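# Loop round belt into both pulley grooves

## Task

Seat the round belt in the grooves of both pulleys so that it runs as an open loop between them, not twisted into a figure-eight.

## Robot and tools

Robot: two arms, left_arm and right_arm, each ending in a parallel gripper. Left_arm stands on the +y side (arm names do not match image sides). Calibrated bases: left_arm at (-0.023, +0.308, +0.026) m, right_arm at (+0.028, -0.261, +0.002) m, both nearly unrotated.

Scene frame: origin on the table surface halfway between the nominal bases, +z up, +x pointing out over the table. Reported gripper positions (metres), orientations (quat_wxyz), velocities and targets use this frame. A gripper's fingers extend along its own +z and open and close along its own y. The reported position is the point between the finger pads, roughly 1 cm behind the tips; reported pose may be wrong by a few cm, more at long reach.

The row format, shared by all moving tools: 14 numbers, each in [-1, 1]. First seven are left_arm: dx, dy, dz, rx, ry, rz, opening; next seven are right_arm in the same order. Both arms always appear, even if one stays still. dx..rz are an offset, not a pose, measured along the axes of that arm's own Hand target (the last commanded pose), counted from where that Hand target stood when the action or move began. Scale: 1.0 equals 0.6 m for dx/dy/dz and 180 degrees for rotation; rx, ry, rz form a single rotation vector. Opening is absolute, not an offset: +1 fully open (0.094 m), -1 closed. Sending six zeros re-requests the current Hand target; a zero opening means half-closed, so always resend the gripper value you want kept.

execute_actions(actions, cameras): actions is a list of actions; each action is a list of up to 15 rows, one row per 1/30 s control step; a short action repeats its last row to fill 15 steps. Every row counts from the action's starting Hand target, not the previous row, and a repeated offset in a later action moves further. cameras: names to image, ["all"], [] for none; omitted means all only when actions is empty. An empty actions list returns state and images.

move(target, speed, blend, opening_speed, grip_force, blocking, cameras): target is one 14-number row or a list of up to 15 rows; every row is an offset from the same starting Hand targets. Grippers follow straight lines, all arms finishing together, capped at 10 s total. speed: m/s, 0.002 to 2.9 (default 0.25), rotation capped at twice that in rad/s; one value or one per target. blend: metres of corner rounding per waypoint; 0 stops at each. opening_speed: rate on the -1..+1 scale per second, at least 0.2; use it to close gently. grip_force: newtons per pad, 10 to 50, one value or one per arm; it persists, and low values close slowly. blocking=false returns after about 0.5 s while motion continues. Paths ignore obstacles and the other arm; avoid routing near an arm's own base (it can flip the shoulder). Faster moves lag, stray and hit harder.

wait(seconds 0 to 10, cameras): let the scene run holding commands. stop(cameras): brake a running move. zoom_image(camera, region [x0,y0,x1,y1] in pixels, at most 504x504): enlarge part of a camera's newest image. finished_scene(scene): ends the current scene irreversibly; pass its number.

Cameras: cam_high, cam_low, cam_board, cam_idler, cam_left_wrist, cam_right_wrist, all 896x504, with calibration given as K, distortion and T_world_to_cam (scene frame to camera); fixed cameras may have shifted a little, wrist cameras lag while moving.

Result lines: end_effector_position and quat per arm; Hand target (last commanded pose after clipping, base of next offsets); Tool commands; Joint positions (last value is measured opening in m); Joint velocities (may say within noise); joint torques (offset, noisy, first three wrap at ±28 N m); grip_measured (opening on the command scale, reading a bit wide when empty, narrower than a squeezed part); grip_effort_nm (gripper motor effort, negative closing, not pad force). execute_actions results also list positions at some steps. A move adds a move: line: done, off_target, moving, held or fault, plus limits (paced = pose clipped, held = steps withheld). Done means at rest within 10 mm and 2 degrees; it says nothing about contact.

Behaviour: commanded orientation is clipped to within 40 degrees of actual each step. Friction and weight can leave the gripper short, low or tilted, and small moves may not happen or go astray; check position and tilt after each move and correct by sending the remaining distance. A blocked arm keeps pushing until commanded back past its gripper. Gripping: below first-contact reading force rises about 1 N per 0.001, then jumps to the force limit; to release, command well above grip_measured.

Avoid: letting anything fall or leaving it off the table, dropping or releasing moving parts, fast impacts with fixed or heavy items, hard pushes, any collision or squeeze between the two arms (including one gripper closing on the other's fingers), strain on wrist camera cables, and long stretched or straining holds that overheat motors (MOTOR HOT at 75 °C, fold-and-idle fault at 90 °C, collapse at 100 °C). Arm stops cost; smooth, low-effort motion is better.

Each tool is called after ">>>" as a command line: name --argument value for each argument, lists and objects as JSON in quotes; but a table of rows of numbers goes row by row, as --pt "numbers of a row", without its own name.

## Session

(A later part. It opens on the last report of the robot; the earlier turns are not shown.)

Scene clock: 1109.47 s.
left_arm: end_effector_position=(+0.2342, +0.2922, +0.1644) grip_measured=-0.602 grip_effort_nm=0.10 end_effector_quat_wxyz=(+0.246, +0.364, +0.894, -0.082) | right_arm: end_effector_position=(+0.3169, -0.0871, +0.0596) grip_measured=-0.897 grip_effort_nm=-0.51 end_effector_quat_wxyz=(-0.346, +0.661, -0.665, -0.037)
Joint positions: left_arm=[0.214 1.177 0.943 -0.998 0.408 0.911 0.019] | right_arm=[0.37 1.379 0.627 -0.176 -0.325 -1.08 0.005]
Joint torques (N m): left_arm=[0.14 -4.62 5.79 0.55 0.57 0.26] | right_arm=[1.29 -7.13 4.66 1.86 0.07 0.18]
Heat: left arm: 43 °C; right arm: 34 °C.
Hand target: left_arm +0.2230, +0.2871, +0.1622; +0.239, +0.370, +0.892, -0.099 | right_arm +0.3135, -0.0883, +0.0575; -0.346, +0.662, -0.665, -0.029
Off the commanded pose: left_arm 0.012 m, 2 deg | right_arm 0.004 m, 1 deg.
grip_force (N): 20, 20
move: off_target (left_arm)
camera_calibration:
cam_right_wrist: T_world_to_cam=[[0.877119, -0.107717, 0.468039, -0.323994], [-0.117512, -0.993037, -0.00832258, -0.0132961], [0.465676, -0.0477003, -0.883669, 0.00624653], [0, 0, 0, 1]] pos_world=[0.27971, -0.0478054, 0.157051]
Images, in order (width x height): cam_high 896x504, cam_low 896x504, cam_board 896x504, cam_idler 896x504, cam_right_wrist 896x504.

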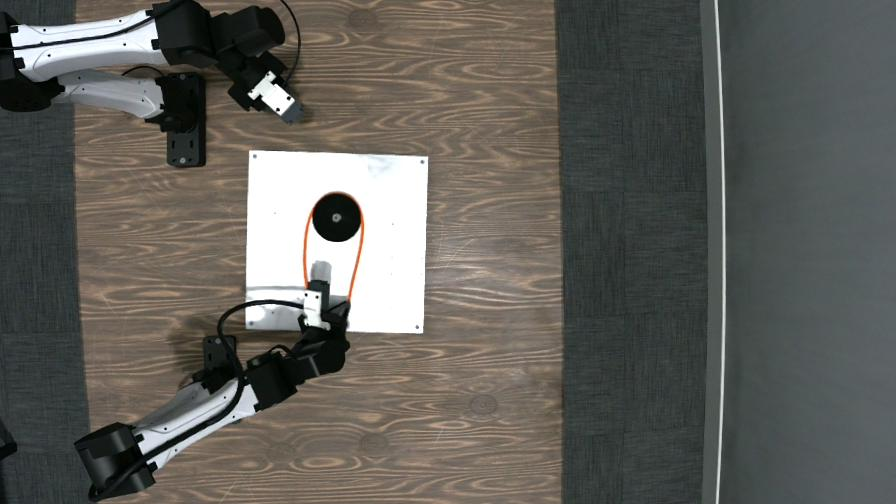

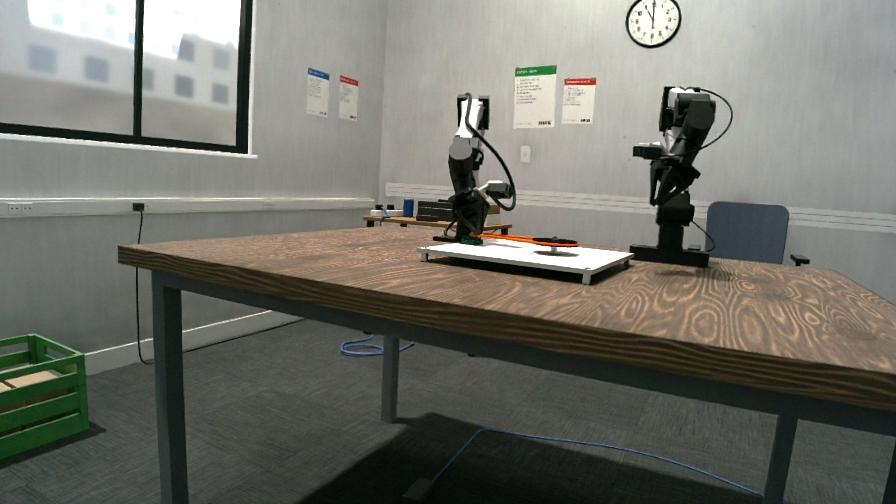

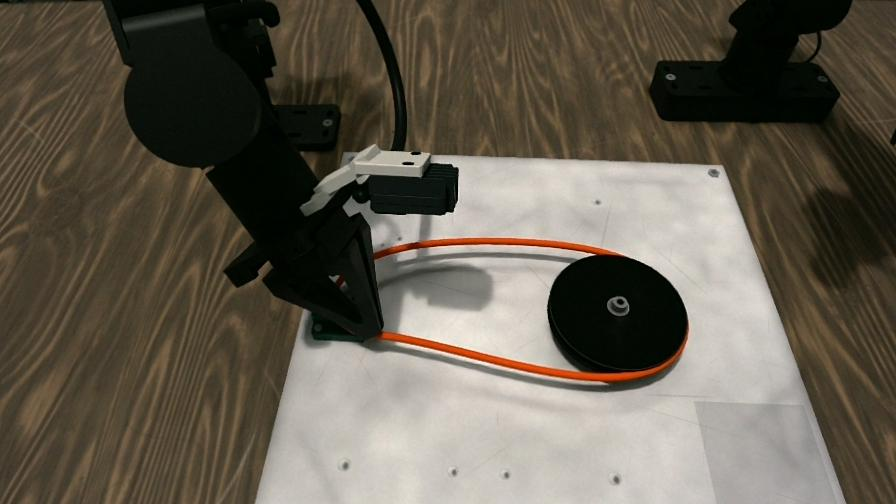

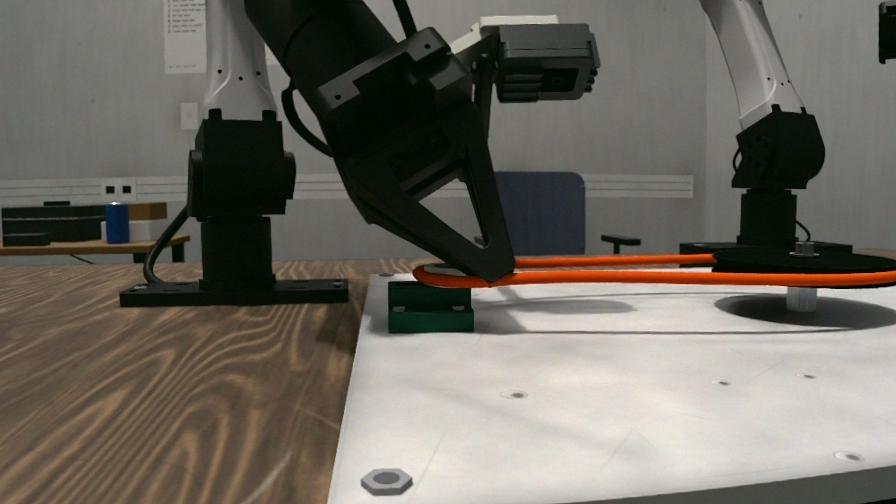

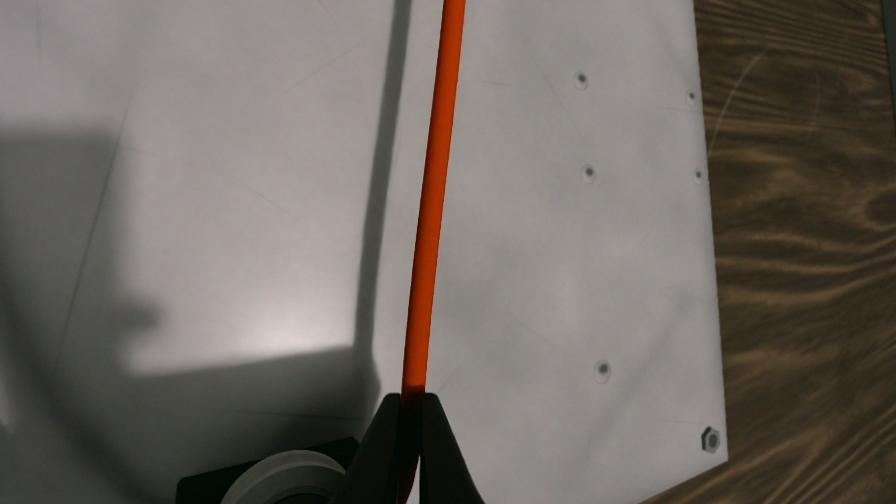

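>>> move --pt "0 0 0 0 0 0 -0.6 0 0 0 0 0 0 -0.6" --pt "0 0 0 0 0 0 -0.6 0 0 -0.1 0 0 0 -0.6" --speed 0.05 --opening_speed 0.4 --cameras '["cam_high","cam_low","cam_idler","cam_board","cam_right_wrist"]'

>>> zoom_image --camera "cam_idler" --region '[380, 220, 500, 310]'

>>> zoom_image --camera "cam_low" --region '[450, 200, 590, 270]'

>>> zoom_image --camera "cam_board" --region '[290, 220, 710, 420]'

Scene clock: 1142.00 s.
left_arm: end_effector_position=(+0.2342, +0.2922, +0.1644) grip_measured=-0.602 grip_effort_nm=0.10 end_effector_quat_wxyz=(+0.246, +0.364, +0.894, -0.082) | right_arm: end_effector_position=(+0.2924, -0.1207, +0.0934) grip_measured=-0.603 grip_effort_nm=0.12 end_effector_quat_wxyz=(-0.343, +0.657, -0.671, -0.013)
Joint positions: left_arm=[0.214 1.177 0.943 -0.998 0.408 0.911 0.019] | right_arm=[0.298 1.141 0.623 -0.418 -0.32 -1.141 0.019]
Joint torques (N m): left_arm=[0.2 -4.68 5.68 0.58 0.57 0.2] | right_arm=[-0.14 -5.08 9.47 1.16 -0.53 -0.09]
Heat: left arm: 42 °C; right arm: 34 °C.
Hand target: left_arm +0.2230, +0.2871, +0.1622; +0.239, +0.370, +0.892, -0.099 | right_arm +0.2881, -0.1180, +0.1030; -0.346, +0.662, -0.665, -0.029
Off the commanded pose: left_arm 0.012 m, 2 deg | right_arm 0.011 m, 2 deg.
grip_force (N): 20, 20
move: off_target (left_arm, right_arm)
camera_calibration:
cam_right_wrist: T_world_to_cam=[[0.862806, -0.116895, 0.491836, -0.32109], [-0.145935, -0.989073, 0.0209341, -0.0432063], [0.484014, -0.0898383, -0.870436, 0.0342826], [0, 0, 0, 1]] pos_world=[0.25414, -0.0771882, 0.188669]
Images, in order (width x height): cam_high 896x504, cam_low 896x504, cam_board 896x504, cam_idler 896x504, cam_right_wrist 896x504.

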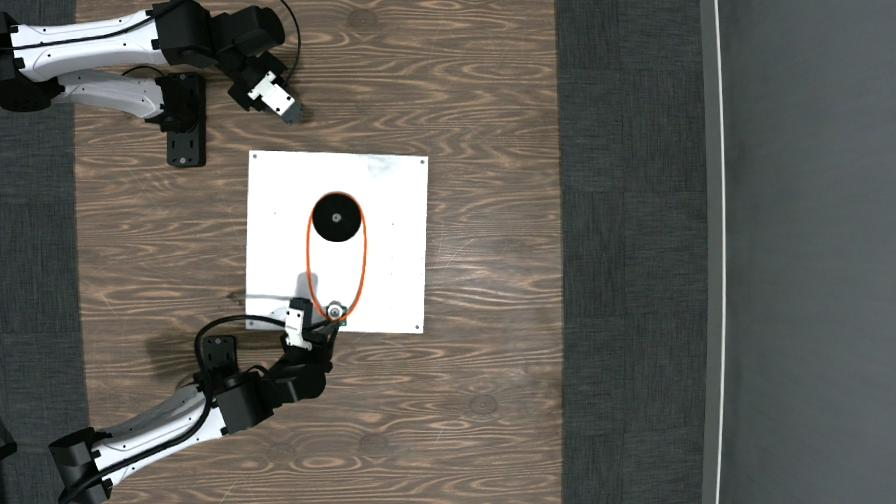

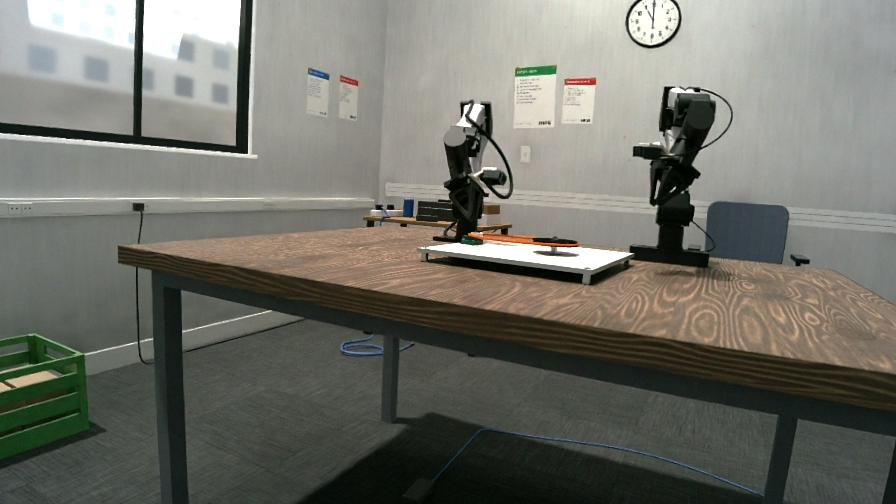

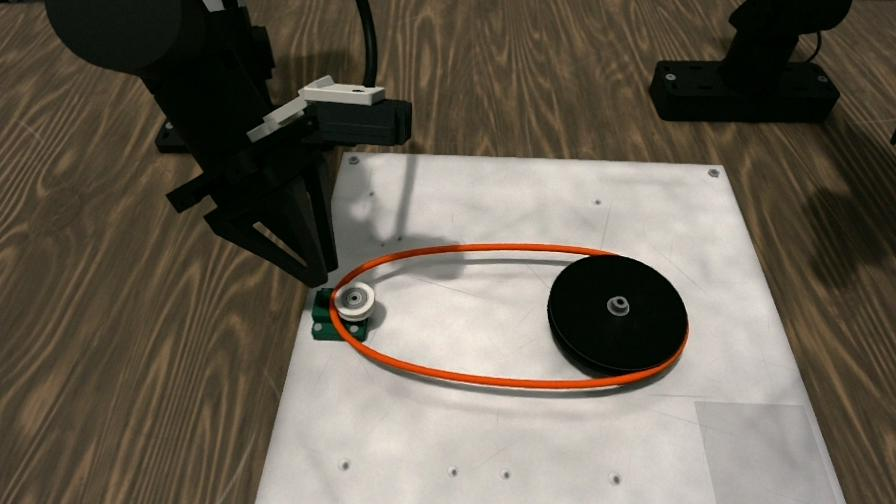

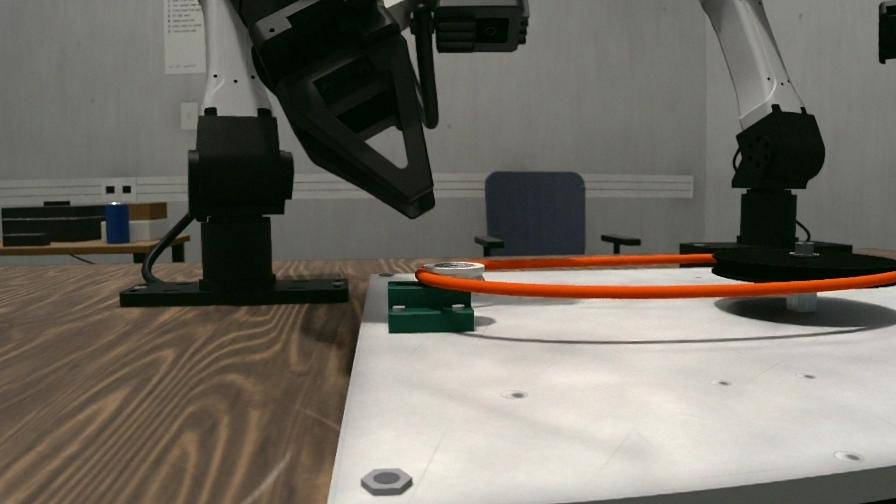

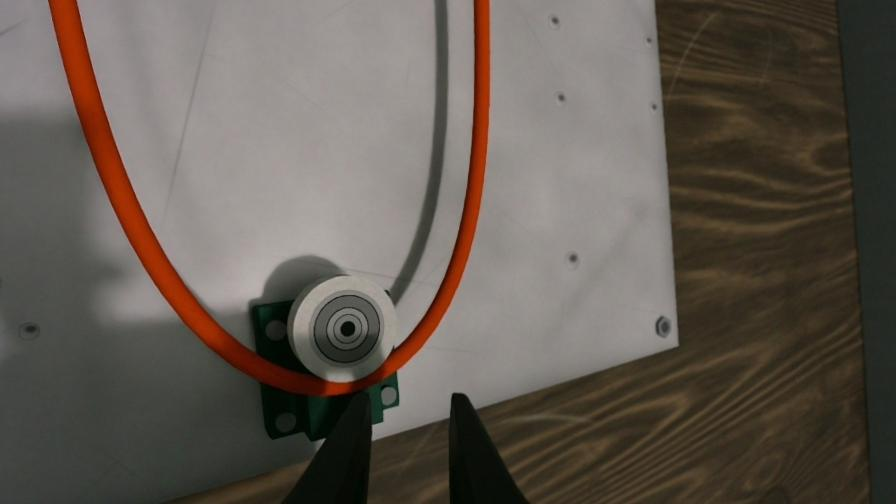

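Scaled by 4.200 from the camera's 896x504 image, which has a finer 1280x720 frame.

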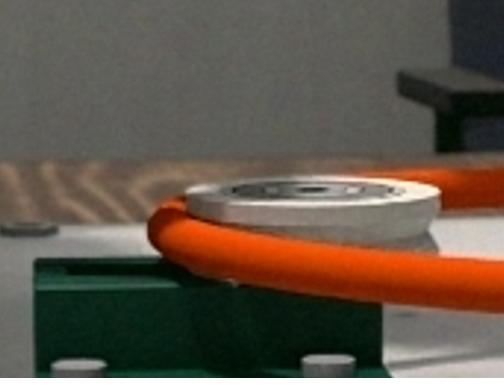

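Scaled by 3.600 from the camera's 896x504 image, which has a finer 1280x720 frame.

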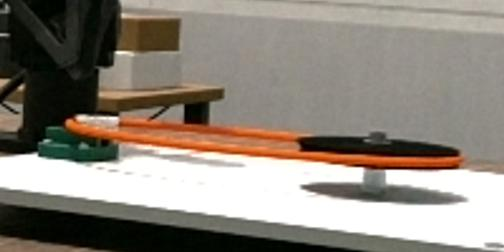

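Scaled by 1.200 from the camera's 896x504 image, which has a finer 1280x720 frame.

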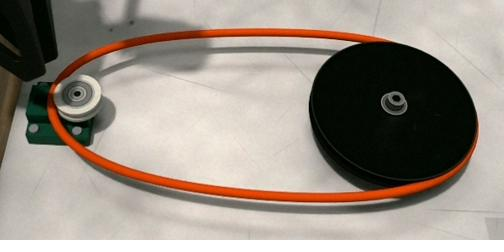

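>>> zoom_image --camera "cam_low" --region '[525, 225, 585, 260]'

>>> zoom_image --camera "cam_board" --region '[530, 220, 710, 400]'

>>> zoom_image --camera "cam_right_wrist" --region '[240, 250, 480, 420]'

>>> zoom_image --camera "cam_idler" --region '[660, 220, 896, 330]'

Scaled by 8.400 from the camera's 896x504 image, which has a finer 1280x720 frame.

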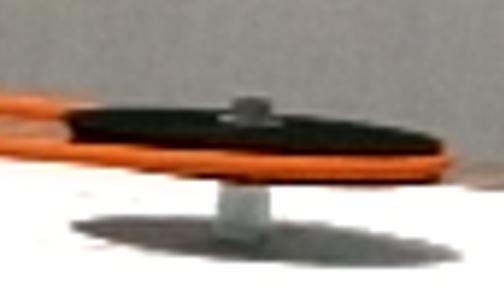

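Scaled by 2.800 from the camera's 896x504 image, which has a finer 1280x720 frame.

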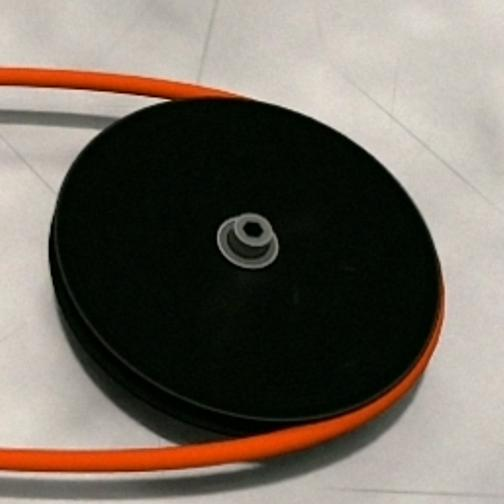

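Scaled by 2.100 from the camera's 896x504 image, which has a finer 1280x720 frame.

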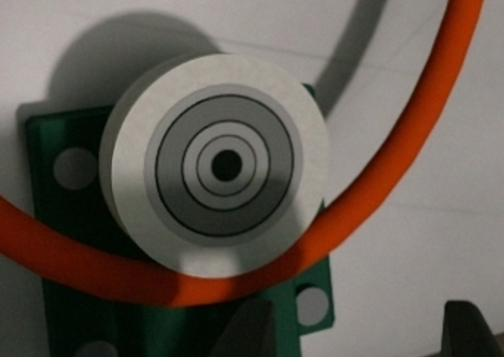

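Scaled by 2.136 from the camera's 896x504 image, which has a finer 1280x720 frame.

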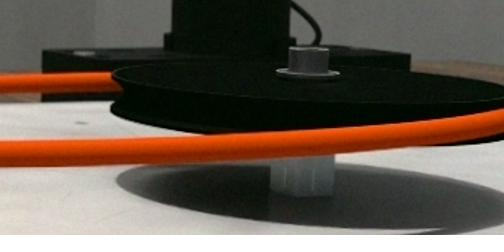

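>>> finished_scene --scene 1

The scene is finished: the task was done.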